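## Task

On the patch panel beneath the switch whose port covers are red, remove the lead plugged into port 17 (ports counted 1 to 24 starting at the left). Hook that lead's cord into the nearest cable manager ring on the left side of port 17; the plug itself may dangle. No other plug may be withdrawn, and even a slight outward shift of another plug can count as failure. At the end, every remaining plug must be seated and latched with its latch lever raised, each lead must still sit in every manager ring it passes through, and no lead may be sharply kinked or wrapped around another.

## Robot and tools

Robot: two arms, left_arm and right_arm, each with six revolute joints and a parallel two-finger gripper. left_arm is the robot's own left and sits on the +y side; this is not necessarily the left side of an image. Arm root links in the scene frame: left_arm at (+0.030, +0.276, +1.252) m, quat_wxyz (+0.585, +0.135, +0.180, +0.779); right_arm at (+0.030, -0.276, +1.252) m, quat_wxyz (+0.585, -0.135, +0.180, -0.779).

Scene frame: origin on the floor (z = 0) under the centre of the robot's foot, +x is the direction the robot faces, +z is up. Furniture may be rotated relative to the robot and only the floor height is known. Printed hand positions may be off, especially at long reach, and identical joint angles can give different hand poses on the two arms. Gripper frame: fingers point along +z and separate along y. end_effector_position is the point between the pads, roughly 1 cm behind the fingertips.

Command row: every motion command uses rows of exactly 14 numbers, even when only one arm should move. Order: left_arm waist, shoulder, elbow, wrist pitch, wrist yaw, wrist roll, opening, then the same seven for right_arm. The six joint values are absolute target angles in radians (same convention as the Joint positions line), not offsets. Stated ranges: waist -2.880 to 2.880, shoulder 0.000 to 3.142, elbow 0.000 to 3.019, wrist pitch -1.693 to 1.571, wrist yaw -1.571 to 1.571, wrist roll -2.094 to 2.094. Real ends may differ by up to 0.085 rad; a target more than 0.085 rad beyond a stated end and farther out than the current angle is rejected, and a target past the real end is clipped there (result may say "joint sent to its limit"). Opening is an absolute command from -1 (closed) to +1 (fully open, 0.094 m pad gap). To leave a gripper unchanged, repeat its current command; writing 0 means half-open, not 'no change'.

Per control step the sent target is clamped to stay within a lead of the measured angle (waist 0.264, shoulder 0.32, elbow 0.276, wrist pitch 0.33, wrist yaw 0.701, wrist roll 1.97 rad), and all of an arm's targets are scaled back if they would move its gripper more than 110 mm from where it is. Large jumps therefore take several actions; tiny changes may not start at all.

Tools:
- execute_actions(actions, cameras): actions is a list of actions; each action is a table of up to 15 rows, one per 1/30 s step, 15 steps (0.5 s) per action; a short table repeats its last row. An empty list just returns state and images. cameras selects images (omitted/null/["all"] = all, [] = none).
- move(target, speed, blend, opening_speed, blocking, cameras): joint-space interpolation to one 14-number row or a list of up to 15 rows (rows may differ only in joints). speed is the top rad/s of the joint with farthest to go, 0.01 to 2, default 0.5, one value or one per target. blend in rad rounds corners at intermediate targets (default 0). opening_speed (at least 0.2 per s on the -1..+1 scale) ramps the fingers; otherwise the opening is sent immediately. blocking=false returns after about 0.5 s while motion continues; execute_actions is refused until a result shows the move ended (use wait or stop); a new move replaces the old one. Paths take at least 0.5 s; over 10 s they fall short. No collision avoidance. Faster moves and targets set deeper past contact hit harder.
- wait(seconds 0 to 10): lets time pass holding the last command; a running move continues.
- stop(): brakes a running move; needs braking room.
- zoom_image(camera, region [x0, y0, x1, y1] pixels, max 504x504): closer look at the latest image of cam_head_left, cam_head_right, cam_left_wrist or cam_right_wrist (all 672x504).
- read_manual(section "licences"): licence texts only.
- finished_scene(scene 1 or 2): irreversibly ends that scene; the goal must hold without the robot. Calls after it in the same reply act on the next scene. A reply with no tool call ends everything.

Result lines: Joint positions and Joint velocities per arm (six joints in rad, rad/s, then pad gap in m). Joint targets are what joints are currently driven to; to hold still, resend these. Tool commands show current gripper commands. grip_measured is finger opening on the command scale; it reads slightly wide when empty and a few hundredths narrower than a hard part under full squeeze. Commanding about 0.11 below the first-contact reading gives full force (roughly 50 to 62 N per pad); to release, command well above grip_measured. Joint torques are in Joint positions order, include gravity, have offsets and noise, positive toward larger angle; joints 3 and 4 wrap at ±28 N m. move results add a move: line (done, off_target with farthest joint error over 0.035 rad, moving, held, fault; limits=held if steps were withheld). 'joint command not followed' means the clearance check altered targets; it does not keep the two grippers apart.

Cautions: never tug or nudge neighbouring plugs outward; keep other leads in their rings and free of kinks. Do not knock anything off the work area. Avoid any hard collision or press between the two arms, which can end the scene. Prefer gentle, slow approaches near contact. Holding loads, outstretched poses or pushing into unreachable targets heat the motors (MOTOR HOT at 85 °C; at 100 °C an OVER-TEMPERATURE FAULT drops the arm for 30 to 60 s or more). Time passes while you write, and a faster, smoother, lower-effort solution is better.

Each tool is called after "Call:" as name([rows], argument=value, ...), one row to a line, values as JSON.

## Session

Call:
execute_actions(actions=[])

Scene clock: 0.00 s.
left_arm: end_effector_position=(+0.5416, +0.1008, +0.9054) grip_measured=+1.000 end_effector_quat_wxyz=(+0.298, -0.302, +0.899, +0.111) | right_arm: end_effector_position=(+0.4690, -0.1482, +1.1823) grip_measured=+1.000 end_effector_quat_wxyz=(+0.020, +0.876, -0.452, -0.166)
Joint positions: left_arm=[-2.286 2.309 1.157 0.381 -0.823 -0.781 0.094] | right_arm=[2.166 1.534 1.1 -1.024 0.047 -1.885 0.094]
Joint velocities: left_arm=[-0.005 0.005 0.002 0.007 -0.037 -0.037 0] | right_arm=[-0.005 0.015 -0.002 -0.017 -0.022 0.022 0]
Joint torques (N m): no reading
Heat: left arm: hottest shoulder 33 °C; right arm: hottest shoulder 33 °C.
Joint targets: left_arm=[-2.288 2.302 1.161 0.385 -0.824 -0.781] | right_arm=[2.166 1.535 1.116 -1.025 0.047 -1.884]
Tool commands: left_gripper/opening=+1.0 right_gripper/opening=+1.0

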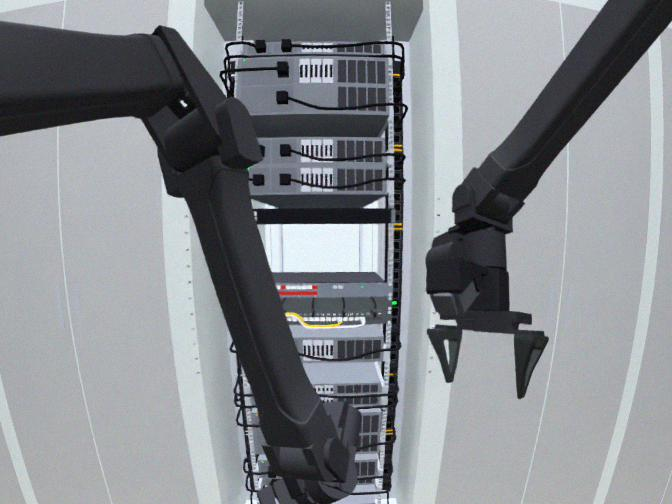

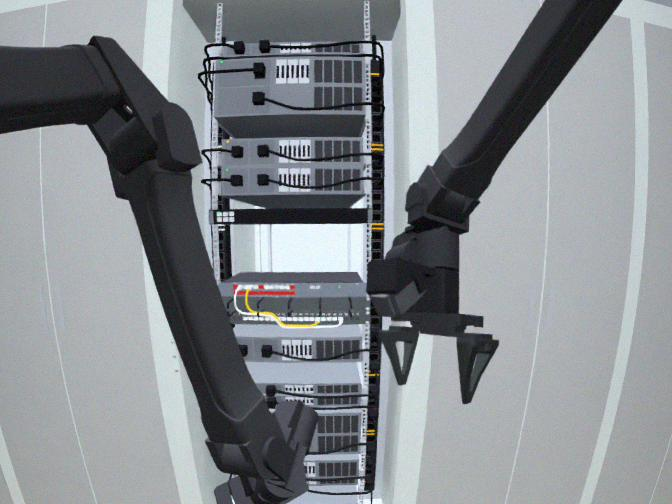

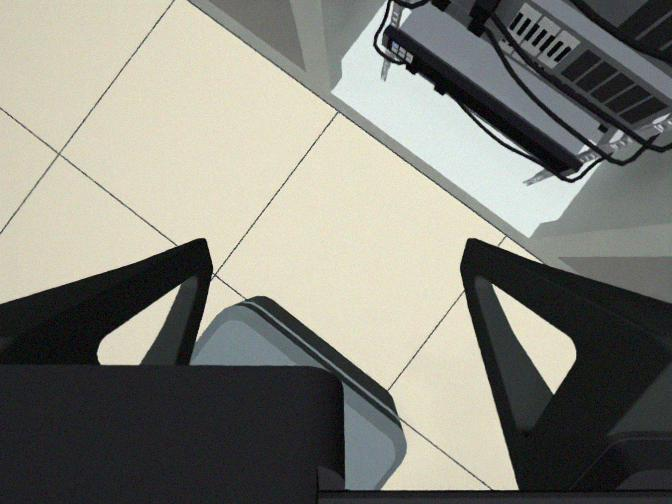

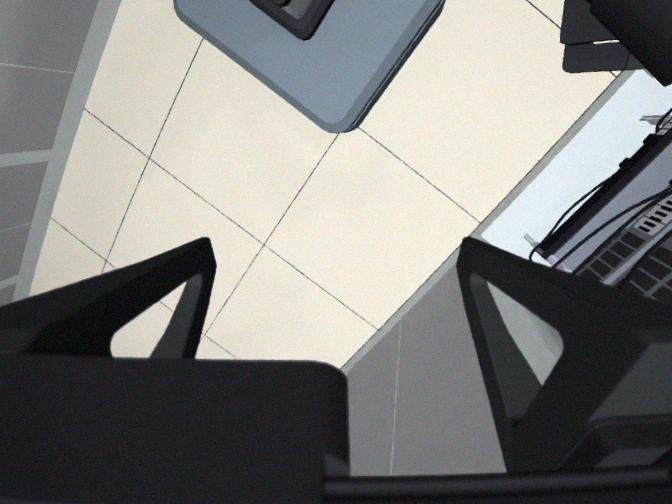

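Call:
zoom_image(camera="cam_head_right", region=[200, 260, 390, 370])

Call:
zoom_image(camera="cam_head_left", region=[220, 260, 410, 370])

Call:
zoom_image(camera="cam_head_right", region=[230, 280, 310, 335])

Call:
zoom_image(camera="cam_head_right", region=[290, 280, 370, 335])

Scaled by 2.653 from the camera's 672x504 image, which has a finer 960x720 frame.

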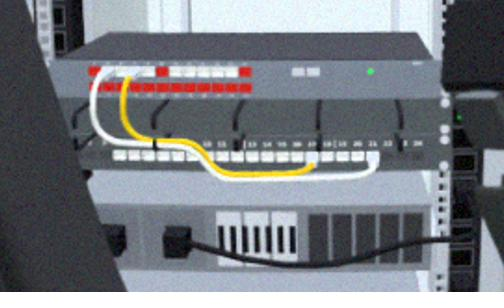

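Scaled by 2.653 from the camera's 672x504 image, which has a finer 960x720 frame.

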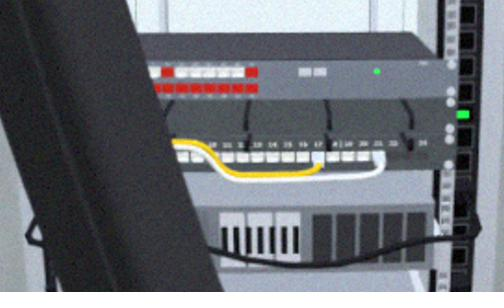

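Scaled by 6.300 from the camera's 672x504 image, which has a finer 960x720 frame.

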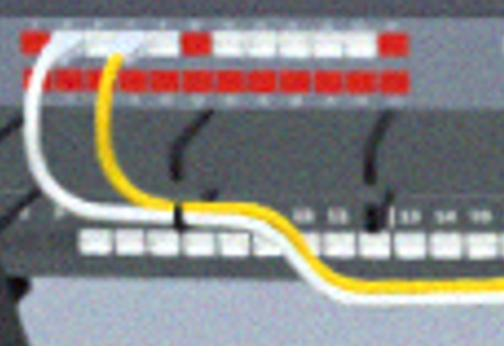

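Scaled by 6.300 from the camera's 672x504 image, which has a finer 960x720 frame.

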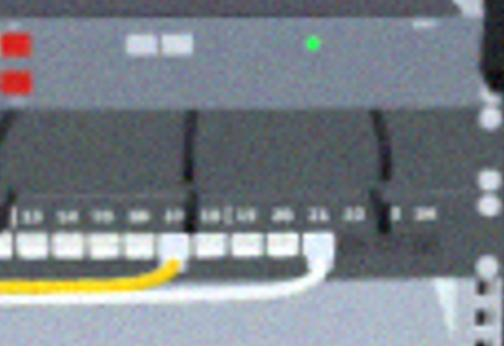

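Call:
move(target=[-1.7, 1.6, 0.7, 0.2, 0, -0.78, 1, 2.2265, 2.16, 0.865, 1.281, 0.402, -0.116, 0])

Scene clock: 121.03 s.
left_arm: end_effector_position=(+0.5219, +0.3394, +1.0613) grip_measured=+1.000 end_effector_quat_wxyz=(+0.188, -0.449, +0.868, -0.094) | right_arm: end_effector_position=(+0.6074, -0.1090, +1.0511) grip_measured=+0.002 end_effector_quat_wxyz=(-0.526, +0.008, -0.850, +0.012)
Joint positions: left_arm=[-1.715 1.621 0.706 0.216 -0.001 -0.789 0.094] | right_arm=[2.21 2.14 0.87 1.246 0.4 -0.139 0.047]
Joint velocities: left_arm=[-0.005 -0.005 -0.012 -0.007 -0.037 -0.007 0] | right_arm=[0.005 0.005 -0.007 0.002 -0.081 0.007 0.001]
Joint torques (N m): left_arm=[0.38 -15.44 2.33 0.53 0.09 -0.15] | right_arm=[4.42 -12.86 0.17 3.07 0.11 0.11]
Heat: left arm: hottest shoulder 36 °C; right arm: hottest shoulder 35 °C.
Joint targets: left_arm=[-1.699 1.599 0.700 0.200 0.001 -0.788] | right_arm=[2.227 2.160 0.864 1.269 0.403 -0.124]
move: done

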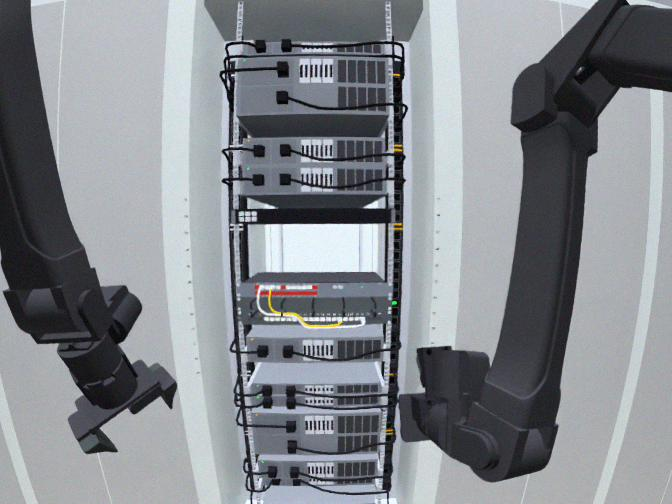

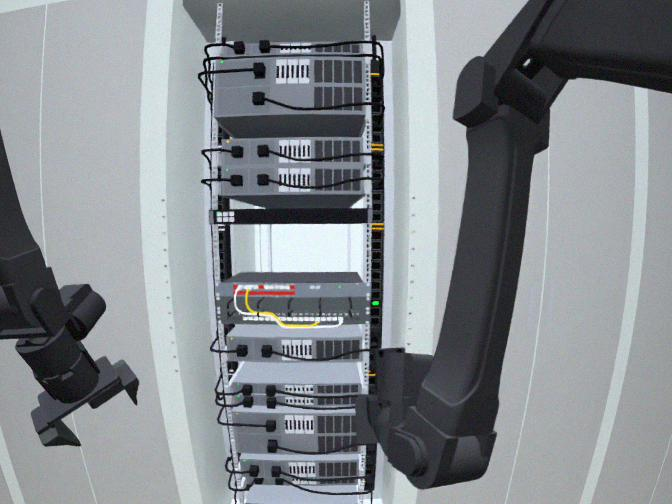

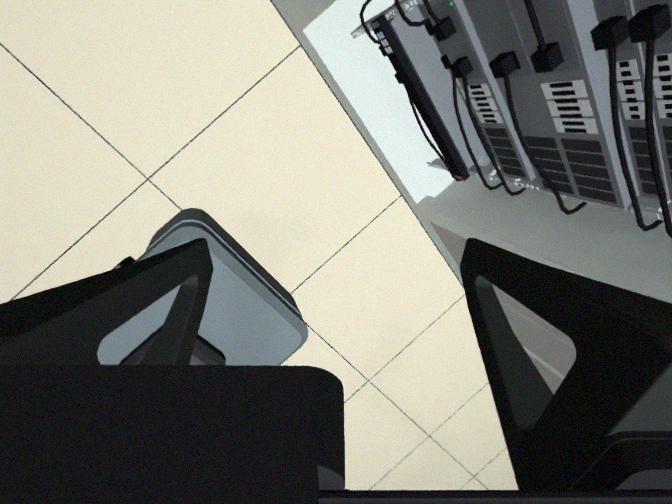

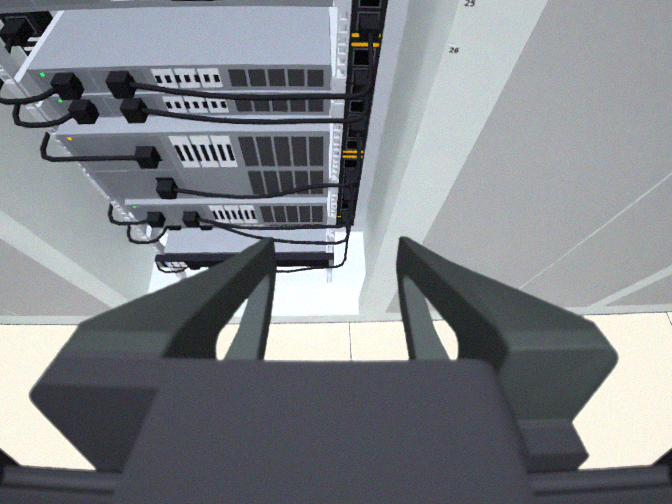

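Call:
move(target=[-1.7, 1.6, 0.7, 0.2, 0, -0.78, 1, 2.1945, 2.454, 1.17, 1.533, 0.33, -0.208, 1], cameras=["cam_head_left","cam_head_right","cam_right_wrist"])

Call:
zoom_image(camera="cam_right_wrist", region=[0, 0, 400, 300])

Scene clock: 168.63 s.
left_arm: end_effector_position=(+0.5219, +0.3394, +1.0613) grip_measured=+1.000 end_effector_quat_wxyz=(+0.188, -0.449, +0.868, -0.094) | right_arm: end_effector_position=(+0.6492, -0.0707, +1.0045) grip_measured=+0.998 end_effector_quat_wxyz=(+0.627, +0.004, +0.779, +0.013)
Joint positions: left_arm=[-1.715 1.621 0.706 0.216 -0.001 -0.789 0.094] | right_arm=[2.21 2.436 1.16 1.51 0.332 -0.185 0.094]
Joint velocities: left_arm=[-0.005 -0.005 0.007 0.002 0.022 0.007 0] | right_arm=[0.005 0.005 -0.002 -0.012 -0.007 -0.051 0]
Joint torques (N m): left_arm=[0.5 -15.44 2.33 0.59 0.06 -0.07] | right_arm=[2.96 -14.04 1.54 3.4 -0.24 -0.19]
Heat: left arm: hottest shoulder 36 °C; right arm: hottest shoulder 35 °C.
Joint targets: left_arm=[-1.700 1.600 0.700 0.200 0.000 -0.780] | right_arm=[2.194 2.454 1.171 1.533 0.329 -0.200]
move: done
Images, in order (width x height): cam_head_left 672x504, cam_head_right 672x504, cam_right_wrist 672x504.

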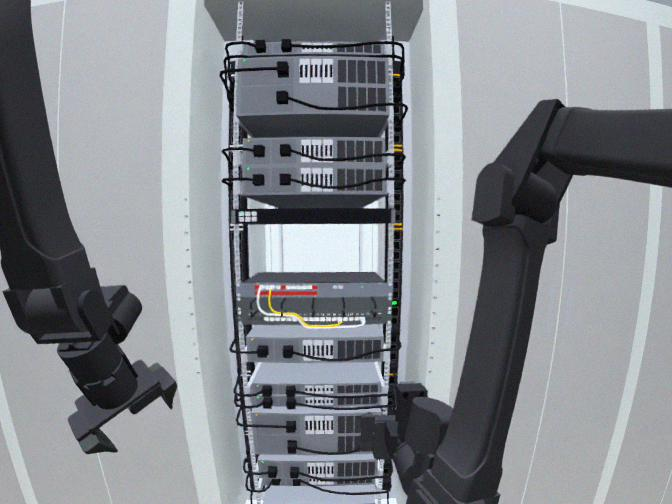

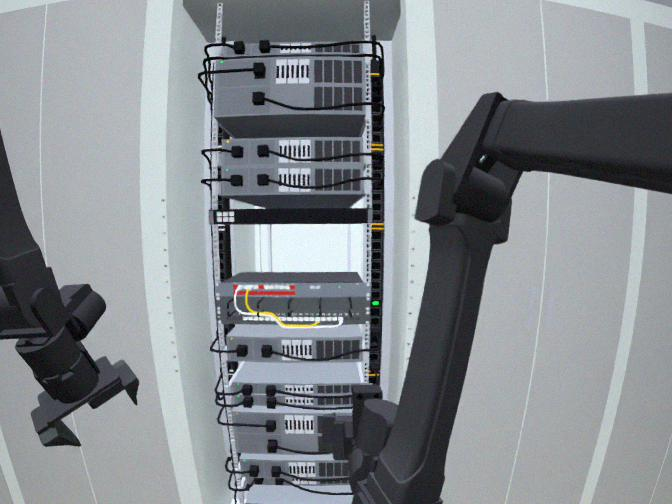

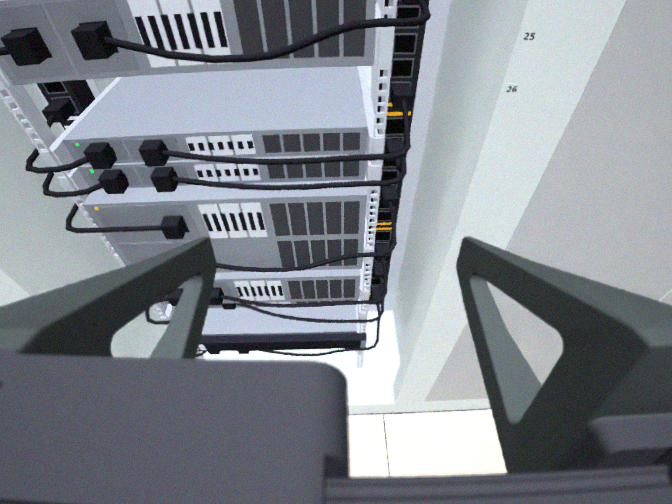

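Scaled by 1.260 from the camera's 672x504 image, which has a finer 960x720 frame.

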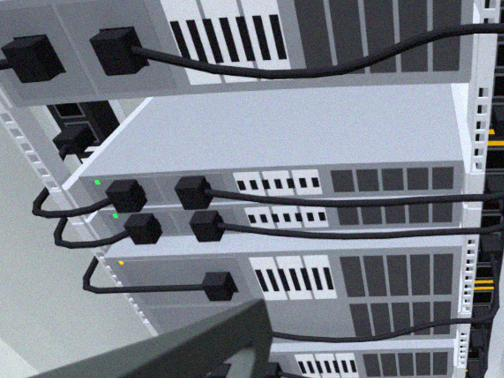

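Call:
move(target=[-1.7, 1.6, 0.7, 0.2, 0, -0.78, 1, 2.4315, 1.829, 0.464, 1.474, 0.591, -0.184, 1], cameras=["cam_right_wrist"])

Call:
zoom_image(camera="cam_right_wrist", region=[100, 0, 500, 240])

Scene clock: 190.83 s.
left_arm: end_effector_position=(+0.5219, +0.3394, +1.0613) grip_measured=+1.000 end_effector_quat_wxyz=(+0.188, -0.449, +0.868, -0.094) | right_arm: end_effector_position=(+0.5029, -0.1055, +1.1950) grip_measured=+0.998 end_effector_quat_wxyz=(-0.576, -0.004, -0.817, +0.005)
Joint positions: left_arm=[-1.715 1.621 0.706 0.216 -0.001 -0.789 0.094] | right_arm=[2.416 1.844 0.471 1.488 0.589 -0.186 0.094]
Joint velocities: left_arm=[-0.024 -0.015 -0.017 0.002 0.037 0.037 0] | right_arm=[0.005 0.005 0.002 -0.017 0.007 -0.051 -0.001]
Joint torques (N m): left_arm=[0.38 -15.5 2.39 0.57 0.06 -0.07] | right_arm=[4.19 -11.52 -0.28 1.31 0.08 -0.05]
Heat: left arm: hottest shoulder 36 °C; right arm: hottest shoulder 36 °C.
Joint targets: left_arm=[-1.700 1.600 0.700 0.200 0.000 -0.780] | right_arm=[2.431 1.830 0.464 1.474 0.592 -0.184]
move: done
Images, in order (width x height): cam_right_wrist 672x504.

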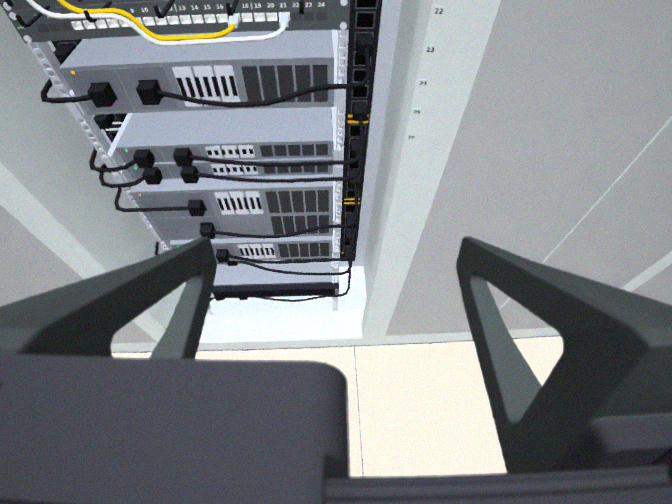

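Scaled by 1.260 from the camera's 672x504 image, which has a finer 960x720 frame.

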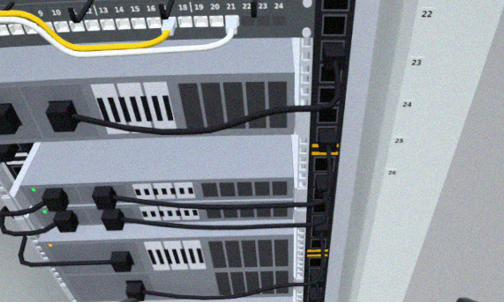

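Call:
move(target=[-1.7, 1.6, 0.7, 0.2, 0, -0.78, 1, 2.432, 1.863, 0.84, 1.5, 0.591, -0.28, 1], cameras=["cam_right_wrist","cam_head_left"])

Call:
zoom_image(camera="cam_right_wrist", region=[0, 80, 400, 320])

Scene clock: 221.50 s.
left_arm: end_effector_position=(+0.5219, +0.3394, +1.0613) grip_measured=+1.000 end_effector_quat_wxyz=(+0.188, -0.449, +0.868, -0.094) | right_arm: end_effector_position=(+0.6331, -0.0639, +1.2734) grip_measured=+0.998 end_effector_quat_wxyz=(+0.684, +0.069, +0.726, +0.001)
Joint positions: left_arm=[-1.715 1.621 0.706 0.216 -0.001 -0.789 0.094] | right_arm=[2.416 1.844 0.82 1.488 0.589 -0.265 0.094]
Joint velocities: left_arm=[-0.015 -0.005 0.007 0.017 -0.007 -0.007 0] | right_arm=[-0.005 0.005 -0.002 0.022 0.007 -0.051 0]
Joint torques (N m): left_arm=[0.21 -15.5 2.3 0.5 0.04 -0.07] | right_arm=[4.72 -12.04 4.45 2.63 -0.16 -0.21]
Heat: left arm: hottest shoulder 36 °C; right arm: hottest shoulder 35 °C.
Joint targets: left_arm=[-1.700 1.600 0.700 0.200 0.000 -0.780] | right_arm=[2.432 1.863 0.840 1.500 0.590 -0.280]
move: done
Images, in order (width x height): cam_head_left 672x504, cam_right_wrist 672x504.

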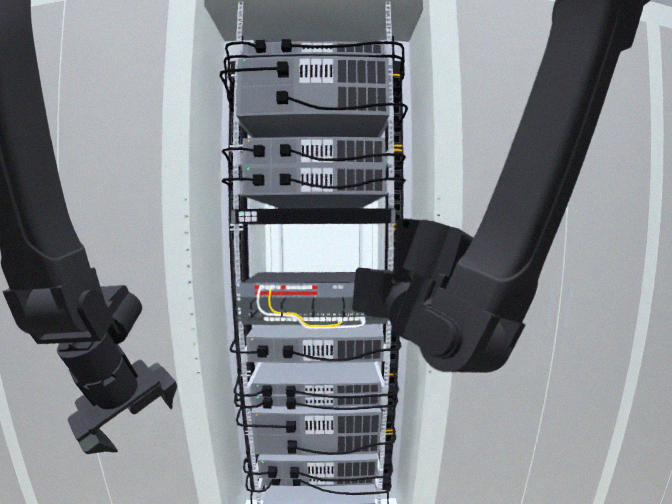

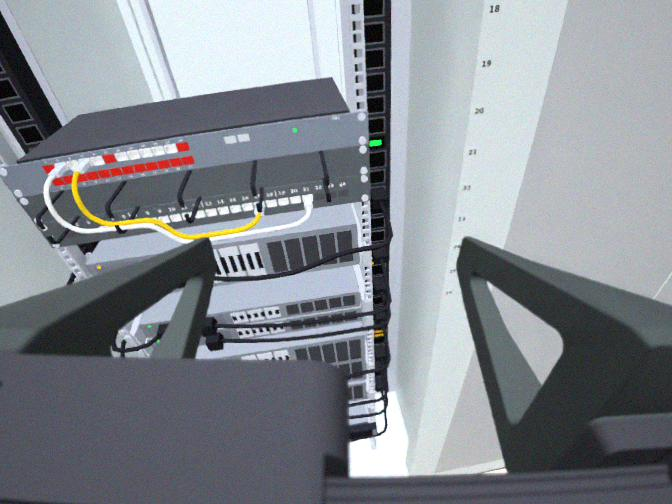

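Scaled by 1.260 from the camera's 672x504 image, which has a finer 960x720 frame.

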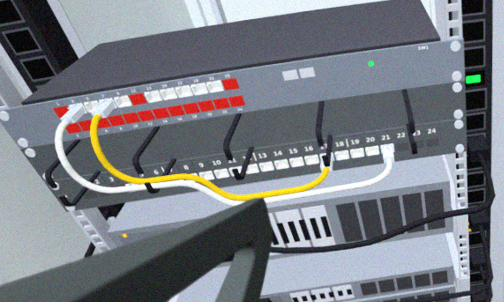

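Call:
move(target=[-1.7, 1.6, 0.7, 0.2, 0, -0.78, 1, 2.345, 2.153, 1.2765, 1.355, 0.4165, -0.342, 1], cameras=["cam_right_wrist","cam_head_left"])

Call:
zoom_image(camera="cam_right_wrist", region=[0, 100, 400, 300])

Scene clock: 271.90 s.
left_arm: end_effector_position=(+0.5219, +0.3394, +1.0613) grip_measured=+1.000 end_effector_quat_wxyz=(+0.188, -0.449, +0.868, -0.094) | right_arm: end_effector_position=(+0.7390, +0.0038, +1.2079) grip_measured=+0.998 end_effector_quat_wxyz=(+0.707, +0.004, +0.707, +0.012)
Joint positions: left_arm=[-1.715 1.621 0.706 0.216 -0.001 -0.789 0.094] | right_arm=[2.361 2.13 1.242 1.369 0.42 -0.328 0.094]
Joint velocities: left_arm=[0.005 -0.015 -0.017 -0.012 -0.037 -0.022 0] | right_arm=[-0.005 -0.005 0.007 -0.007 -0.037 0.022 0]
Joint torques (N m): left_arm=[0.62 -15.44 2.3 0.64 0.08 -0.08] | right_arm=[3.72 -16.32 6.41 1.44 -0.34 -0.19]
Heat: left arm: hottest shoulder 37 °C; right arm: hottest shoulder 35 °C.
Joint targets: left_arm=[-1.700 1.600 0.700 0.200 0.000 -0.780] | right_arm=[2.344 2.153 1.276 1.355 0.417 -0.342]
move: done
Images, in order (width x height): cam_head_left 672x504, cam_right_wrist 672x504.

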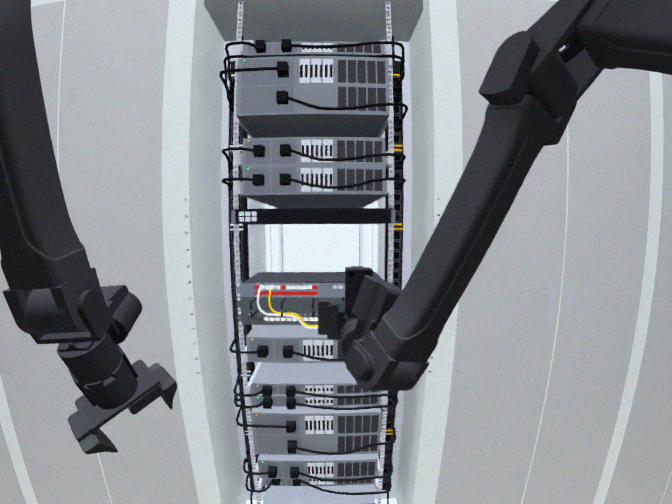

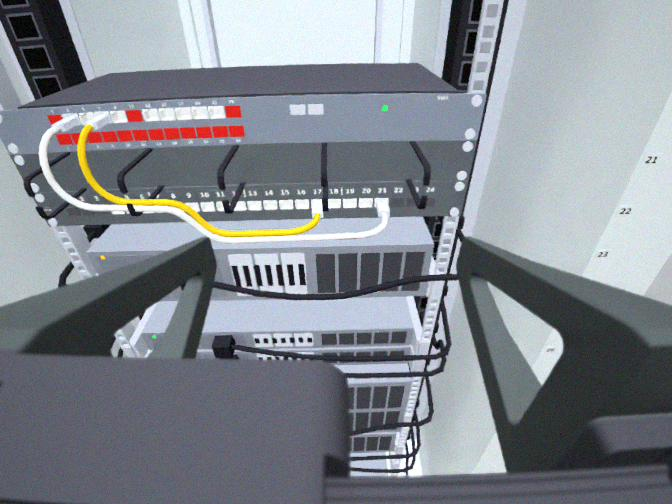

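Scaled by 1.260 from the camera's 672x504 image, which has a finer 960x720 frame.

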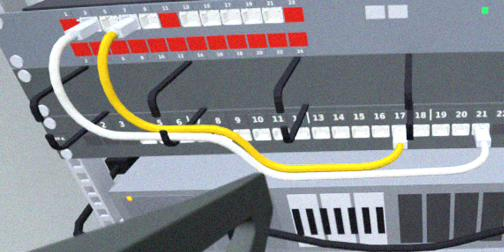

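Call:
zoom_image(camera="cam_right_wrist", region=[190, 130, 350, 250])

Call:
zoom_image(camera="cam_right_wrist", region=[20, 130, 180, 250])

Call:
zoom_image(camera="cam_right_wrist", region=[300, 170, 400, 245])

Scaled by 3.150 from the camera's 672x504 image, which has a finer 960x720 frame.

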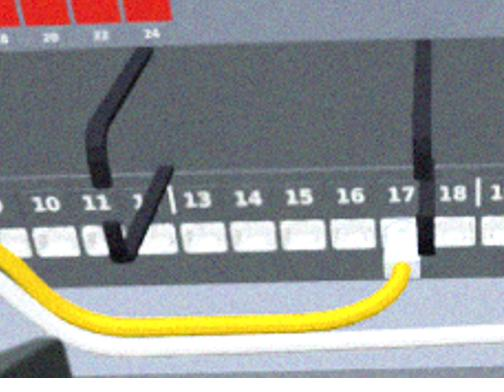

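Scaled by 3.150 from the camera's 672x504 image, which has a finer 960x720 frame.

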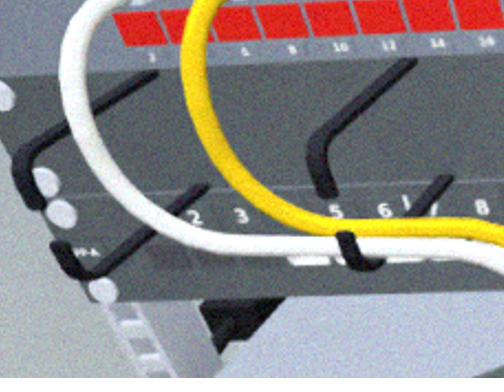

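Scaled by 5.040 from the camera's 672x504 image, which has a finer 960x720 frame.

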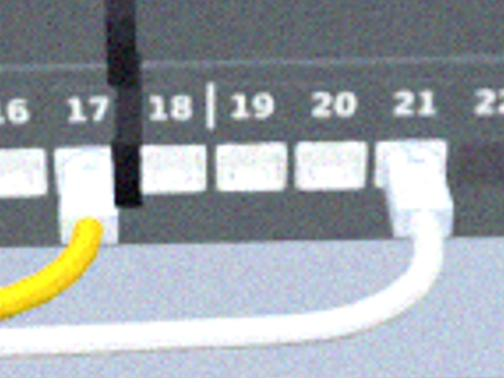

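Call:
move(target=[-1.7, 1.6, 0.7, 0.2, 0, -0.78, 1, 2.15, 1.863, 0.84, 1.5, 0.3, -0.28, 1], cameras=["cam_right_wrist"])

Call:
move(target=[-2.2411, 2.3116, 1.4689, 1.303, -0.3233, -1.2796, 0.2, 2.15, 1.863, 0.84, 1.5, 0.3, -0.28, 1])

Scene clock: 409.40 s.
left_arm: end_effector_position=(+0.5219, +0.3394, +1.0613) grip_measured=+1.000 end_effector_quat_wxyz=(+0.188, -0.449, +0.868, -0.094) | right_arm: end_effector_position=(+0.6800, -0.1533, +1.2358) grip_measured=+0.998 end_effector_quat_wxyz=(+0.700, -0.001, +0.714, -0.033)
Joint positions: left_arm=[-1.715 1.621 0.706 0.216 -0.001 -0.789 0.094] | right_arm=[2.163 1.88 0.847 1.478 0.303 -0.303 0.094]
Joint velocities: left_arm=[-0.005 -0.015 0.007 -0.012 -0.051 0.022 0] | right_arm=[-0.015 0.005 -0.007 0.002 0.007 -0.007 0]
Joint torques (N m): left_arm=[0.67 -15.85 2.26 0.54 0.08 -0.09] | right_arm=[1.61 -15.91 1.72 3.18 -0.29 0.15]
Heat: left arm: hottest shoulder 37 °C; right arm: hottest shoulder 35 °C.
Joint targets: left_arm=[-1.700 1.600 0.700 0.200 0.000 -0.780] | right_arm=[2.151 1.863 0.840 1.500 0.300 -0.288]
move: done
Images, in order (width x height): cam_right_wrist 672x504.

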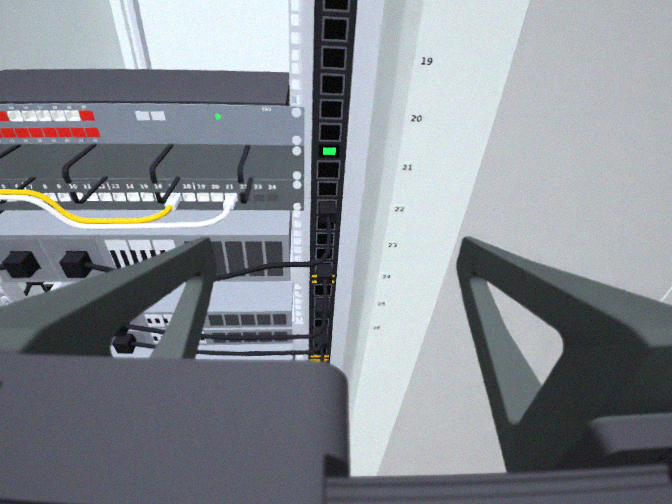

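Scene clock: 412.40 s.
left_arm: end_effector_position=(+0.7929, +0.0385, +1.1171) grip_measured=+0.203 end_effector_quat_wxyz=(-0.497, +0.503, -0.520, +0.479) | right_arm: end_effector_position=(+0.6800, -0.1533, +1.2358) grip_measured=+0.998 end_effector_quat_wxyz=(+0.700, +0.002, +0.714, -0.030)
Joint positions: left_arm=[-2.23 2.301 1.437 1.276 -0.33 -1.264 0.057] | right_arm=[2.163 1.88 0.847 1.478 0.303 -0.294 0.094]
Joint velocities: left_arm=[-0.005 0.005 -0.002 -0.012 -0.051 -0.022 -0.002] | right_arm=[0.005 -0.005 -0.007 -0.022 0.007 0.022 0]
Joint torques (N m): left_arm=[-6.24 -20.07 7.1 2.82 0.1 -0.24] | right_arm=[2.84 -16.32 1.91 3.32 -0.32 0.11]
Heat: left arm: hottest shoulder 37 °C; right arm: hottest shoulder 36 °C.
Joint targets: left_arm=[-2.242 2.312 1.469 1.304 -0.332 -1.280] | right_arm=[2.150 1.863 0.840 1.500 0.300 -0.280]
move: done

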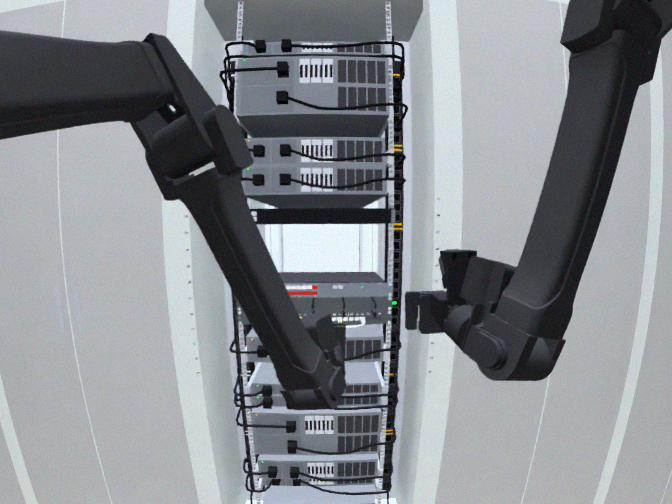

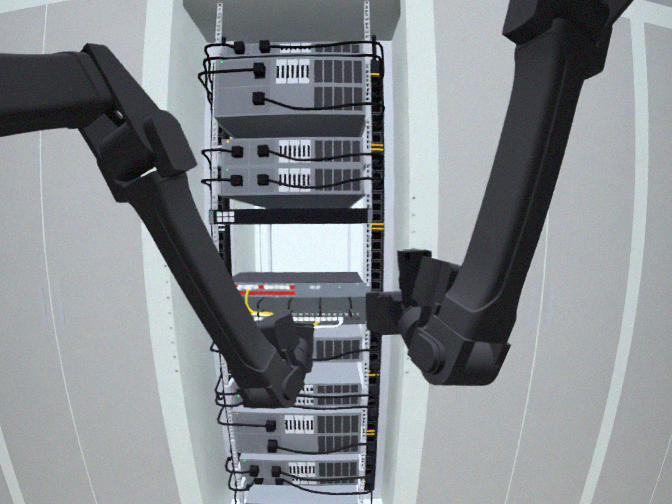

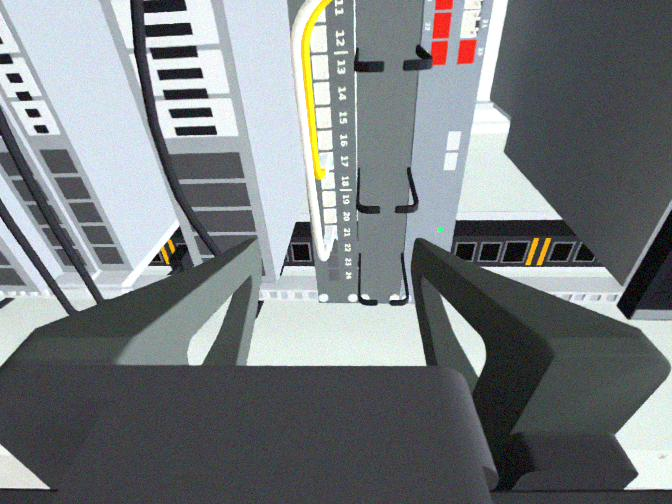

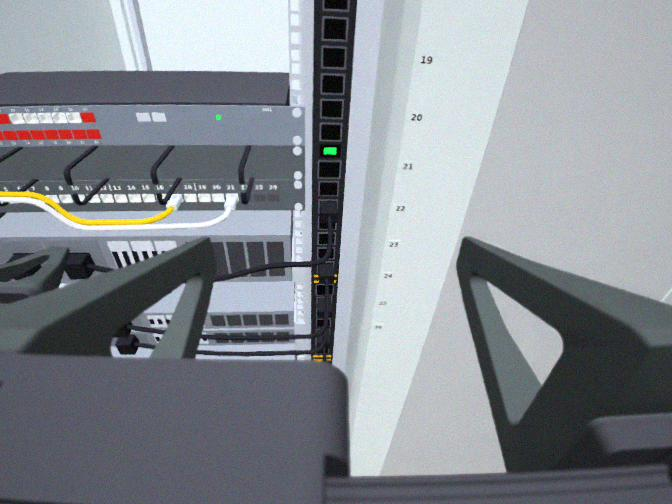

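Call:
zoom_image(camera="cam_left_wrist", region=[280, 120, 430, 270])

Call:
zoom_image(camera="cam_right_wrist", region=[100, 160, 260, 240])

Scaled by 3.360 from the camera's 672x504 image, which has a finer 960x720 frame.

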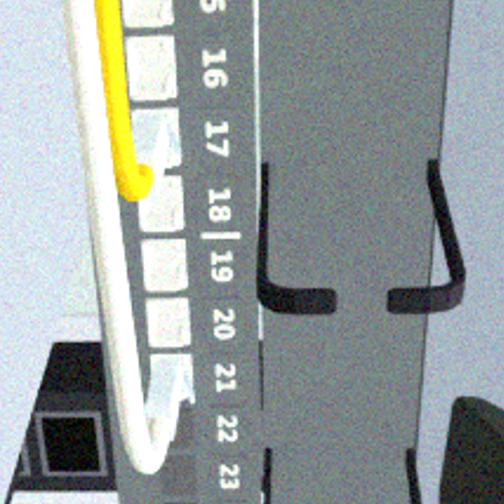

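Scaled by 3.150 from the camera's 672x504 image, which has a finer 960x720 frame.

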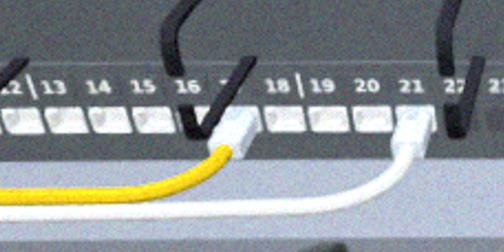

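Call:
move(target=[-2.2287, 2.4307, 1.7614, 1.173, -0.299, -1.2716, -0.35, 2.15, 1.863, 0.84, 1.5, 0.3, -0.28, 1], cameras=["cam_left_wrist","cam_right_wrist"])

Call:
zoom_image(camera="cam_left_wrist", region=[260, 100, 420, 260])

Call:
zoom_image(camera="cam_right_wrist", region=[60, 160, 260, 260])

Scene clock: 492.80 s.
left_arm: end_effector_position=(+0.8570, +0.0133, +1.1218) grip_measured=-0.347 end_effector_quat_wxyz=(-0.510, +0.489, -0.493, +0.508) | right_arm: end_effector_position=(+0.6800, -0.1533, +1.2358) grip_measured=+0.998 end_effector_quat_wxyz=(+0.700, +0.002, +0.714, -0.030)
Joint positions: left_arm=[-2.23 2.414 1.72 1.19 -0.302 -1.266 0.031] | right_arm=[2.163 1.88 0.847 1.478 0.303 -0.294 0.094]
Joint velocities: left_arm=[-0.005 0.015 0.022 0.002 -0.022 0.037 0] | right_arm=[0.005 -0.005 -0.012 -0.002 -0.037 -0.037 0]
Joint torques (N m): left_arm=[-5.95 -21.89 9.13 1.09 0.34 -0.18] | right_arm=[1.61 -15.97 2.02 3.37 -0.26 0.16]
Heat: left arm: hottest shoulder 43 °C; right arm: hottest shoulder 38 °C.
Joint targets: left_arm=[-2.227 2.431 1.761 1.173 -0.299 -1.272] | right_arm=[2.150 1.863 0.840 1.500 0.300 -0.281]
move: off_target (left_arm); left_arm: the elbow is farthest, 0.042 rad from its target
Images, in order (width x height): cam_left_wrist 672x504, cam_right_wrist 672x504.

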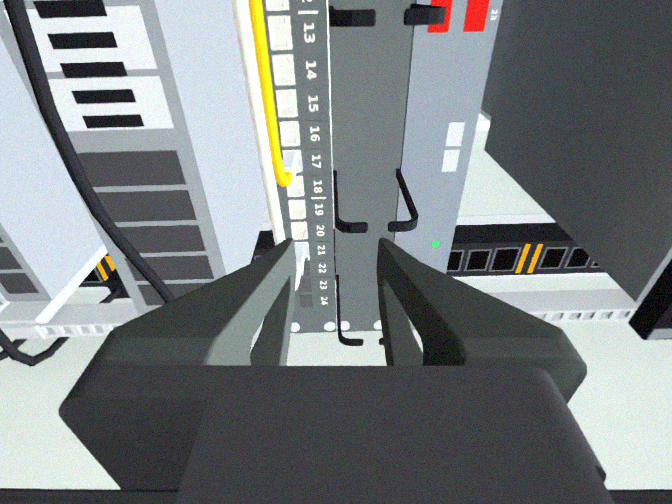

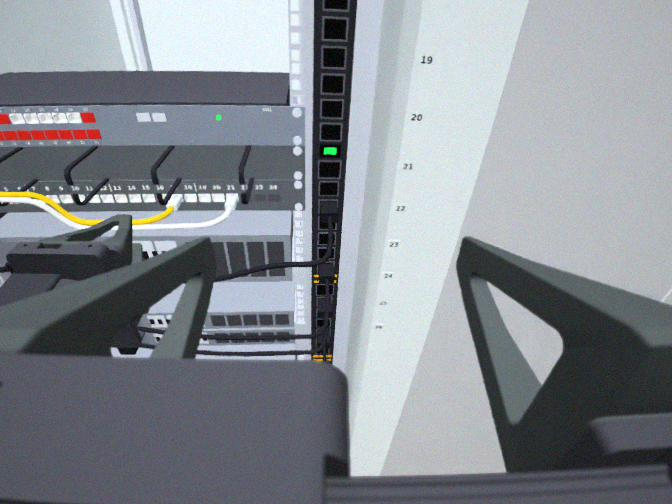

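Scaled by 3.150 from the camera's 672x504 image, which has a finer 960x720 frame.

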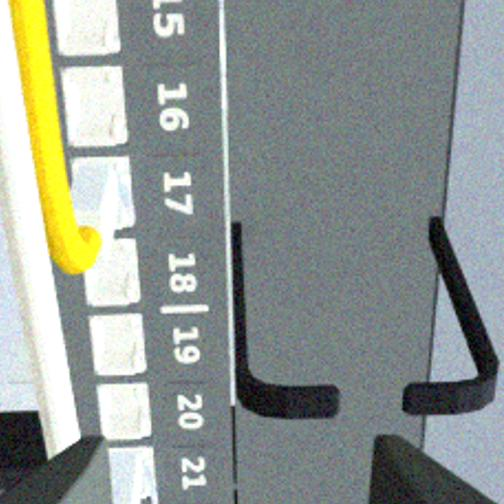

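Scaled by 2.520 from the camera's 672x504 image, which has a finer 960x720 frame.

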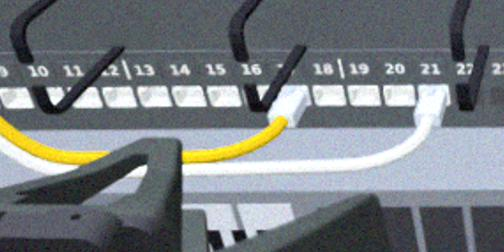

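Call:
move(target=[-2.1941, 2.6187, 2.0705, 1.1404, -0.2414, -1.2654, -0.49, 2.15, 1.863, 0.84, 1.5, 0.3, -0.28, 1], cameras=["cam_left_wrist","cam_right_wrist"])

Call:
zoom_image(camera="cam_left_wrist", region=[240, 120, 440, 280])

Call:
zoom_image(camera="cam_right_wrist", region=[100, 160, 260, 260])

Scene clock: 551.63 s.
left_arm: end_effector_position=(+0.8968, -0.0014, +1.0918) grip_measured=-0.487 end_effector_quat_wxyz=(-0.525, +0.464, -0.470, +0.537) | right_arm: end_effector_position=(+0.6800, -0.1533, +1.2358) grip_measured=+0.998 end_effector_quat_wxyz=(+0.700, +0.002, +0.714, -0.030)
Joint positions: left_arm=[-2.212 2.606 2.028 1.156 -0.244 -1.266 0.024] | right_arm=[2.163 1.88 0.847 1.478 0.303 -0.294 0.094]
Joint velocities: left_arm=[-0.015 -0.005 0.007 -0.002 -0.051 0.022 0] | right_arm=[-0.005 -0.005 -0.007 -0.012 -0.007 0.066 0]
Joint torques (N m): left_arm=[-5.54 -23.77 10.14 1.21 0.34 -0.11] | right_arm=[2.32 -16.26 1.78 3.19 -0.26 0.07]
Heat: left arm: hottest shoulder 40 °C; right arm: hottest shoulder 38 °C.
Joint targets: left_arm=[-2.195 2.618 2.071 1.140 -0.241 -1.265] | right_arm=[2.150 1.863 0.840 1.500 0.300 -0.280]
move: off_target (left_arm); left_arm: the elbow is farthest, 0.043 rad from its target
Images, in order (width x height): cam_left_wrist 672x504, cam_right_wrist 672x504.

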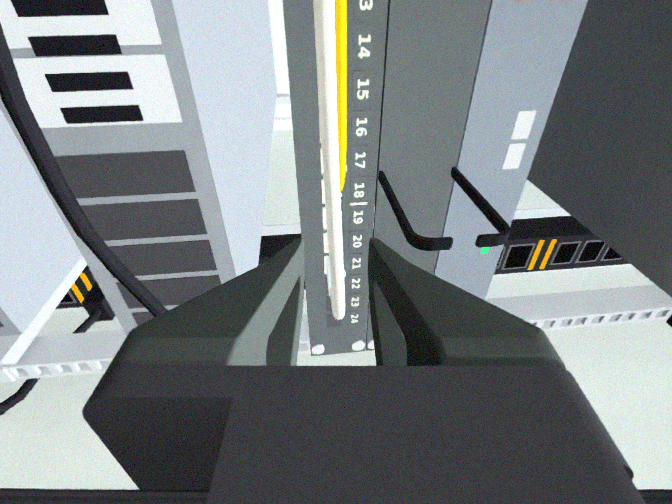

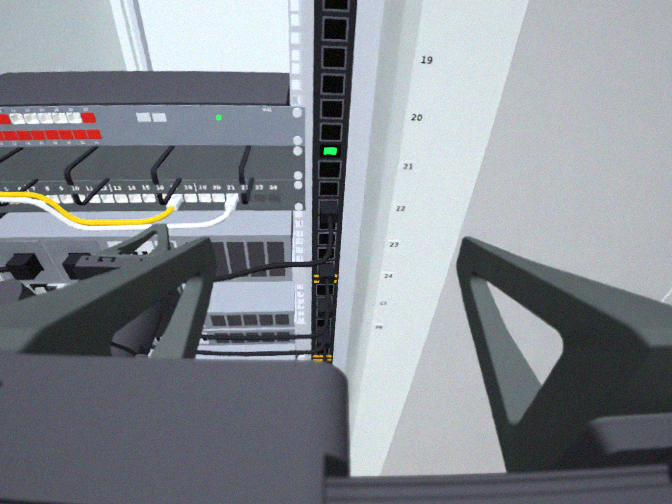

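Scaled by 2.520 from the camera's 672x504 image, which has a finer 960x720 frame.

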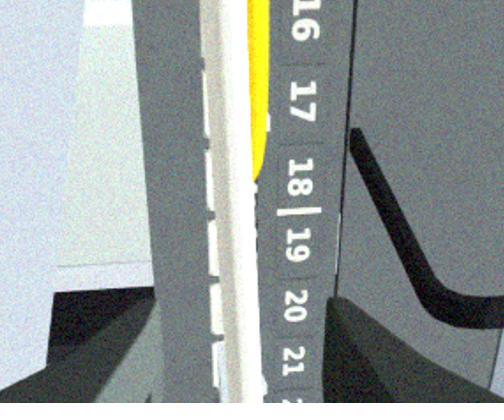

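Scaled by 3.150 from the camera's 672x504 image, which has a finer 960x720 frame.

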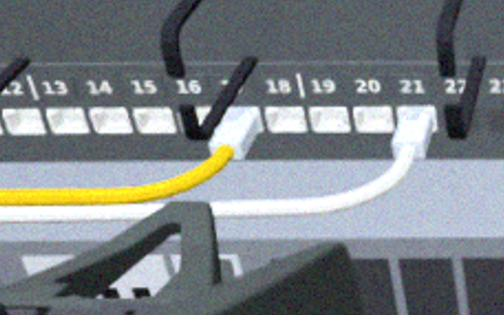

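Call:
move(target=[-2.271, 2.592, 2.002, 1.206, -0.289, -1.234, -0.66, 2.15, 1.863, 0.84, 1.5, 0.3, -0.28, 1], cameras=["cam_left_wrist","cam_right_wrist"])

Call:
zoom_image(camera="cam_left_wrist", region=[240, 120, 440, 280])

Call:
zoom_image(camera="cam_right_wrist", region=[100, 160, 260, 260])

Scene clock: 735.77 s.
left_arm: end_effector_position=(+0.8796, -0.0307, +1.0951) grip_measured=-0.657 end_effector_quat_wxyz=(-0.521, +0.469, -0.470, +0.536) | right_arm: end_effector_position=(+0.6800, -0.1533, +1.2358) grip_measured=+0.998 end_effector_quat_wxyz=(+0.700, +0.002, +0.714, -0.030)
Joint positions: left_arm=[-2.256 2.606 2.006 1.177 -0.287 -1.251 0.016] | right_arm=[2.163 1.88 0.847 1.478 0.303 -0.294 0.094]
Joint velocities: left_arm=[-0.015 0.005 0.002 0.012 -0.007 0.007 0] | right_arm=[-0.005 -0.015 -0.007 -0.002 0.066 -0.037 0]
Joint torques (N m): left_arm=[-8 -26.05 5.94 2.66 0.12 0.02] | right_arm=[1.49 -16.5 1.94 3.17 -0.27 0.15]
Heat: left arm: hottest shoulder 45 °C; right arm: hottest shoulder 38 °C.
Joint targets: left_arm=[-2.271 2.592 2.002 1.205 -0.289 -1.234] | right_arm=[2.150 1.863 0.840 1.500 0.300 -0.280]
move: done
Images, in order (width x height): cam_left_wrist 672x504, cam_right_wrist 672x504.

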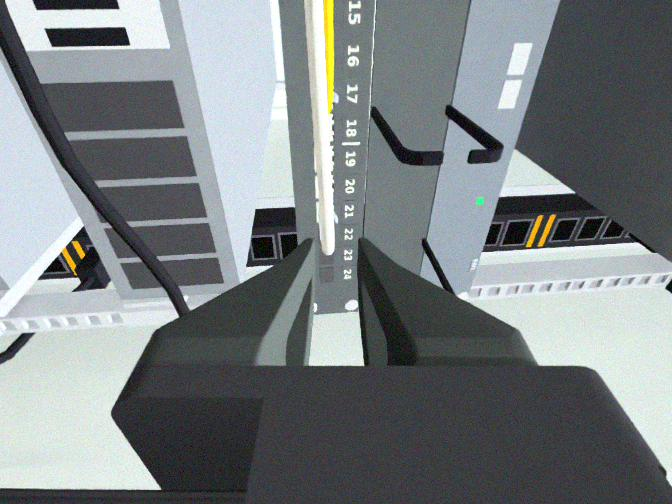

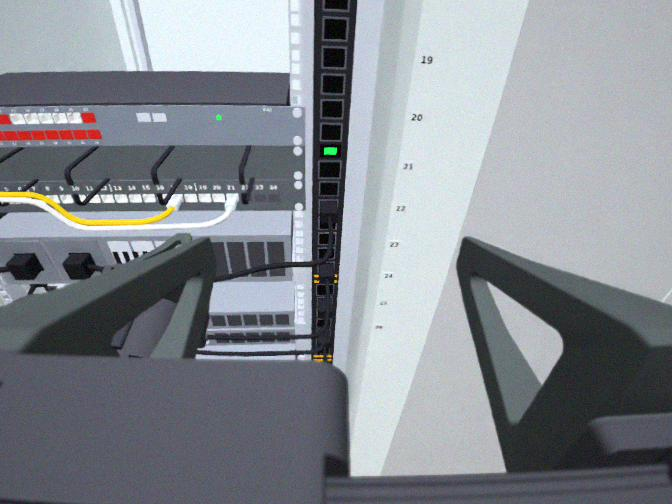

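Scaled by 2.520 from the camera's 672x504 image, which has a finer 960x720 frame.

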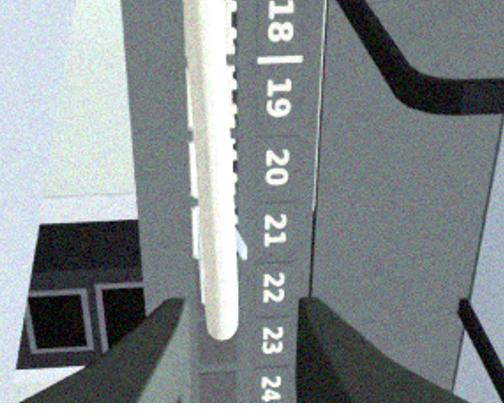

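Scaled by 3.150 from the camera's 672x504 image, which has a finer 960x720 frame.

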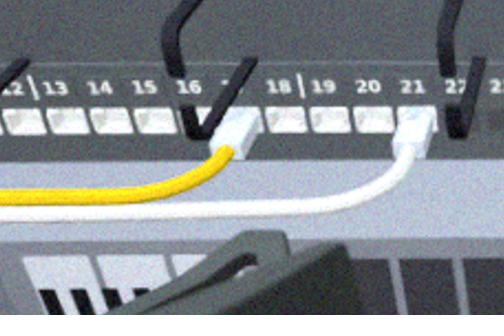

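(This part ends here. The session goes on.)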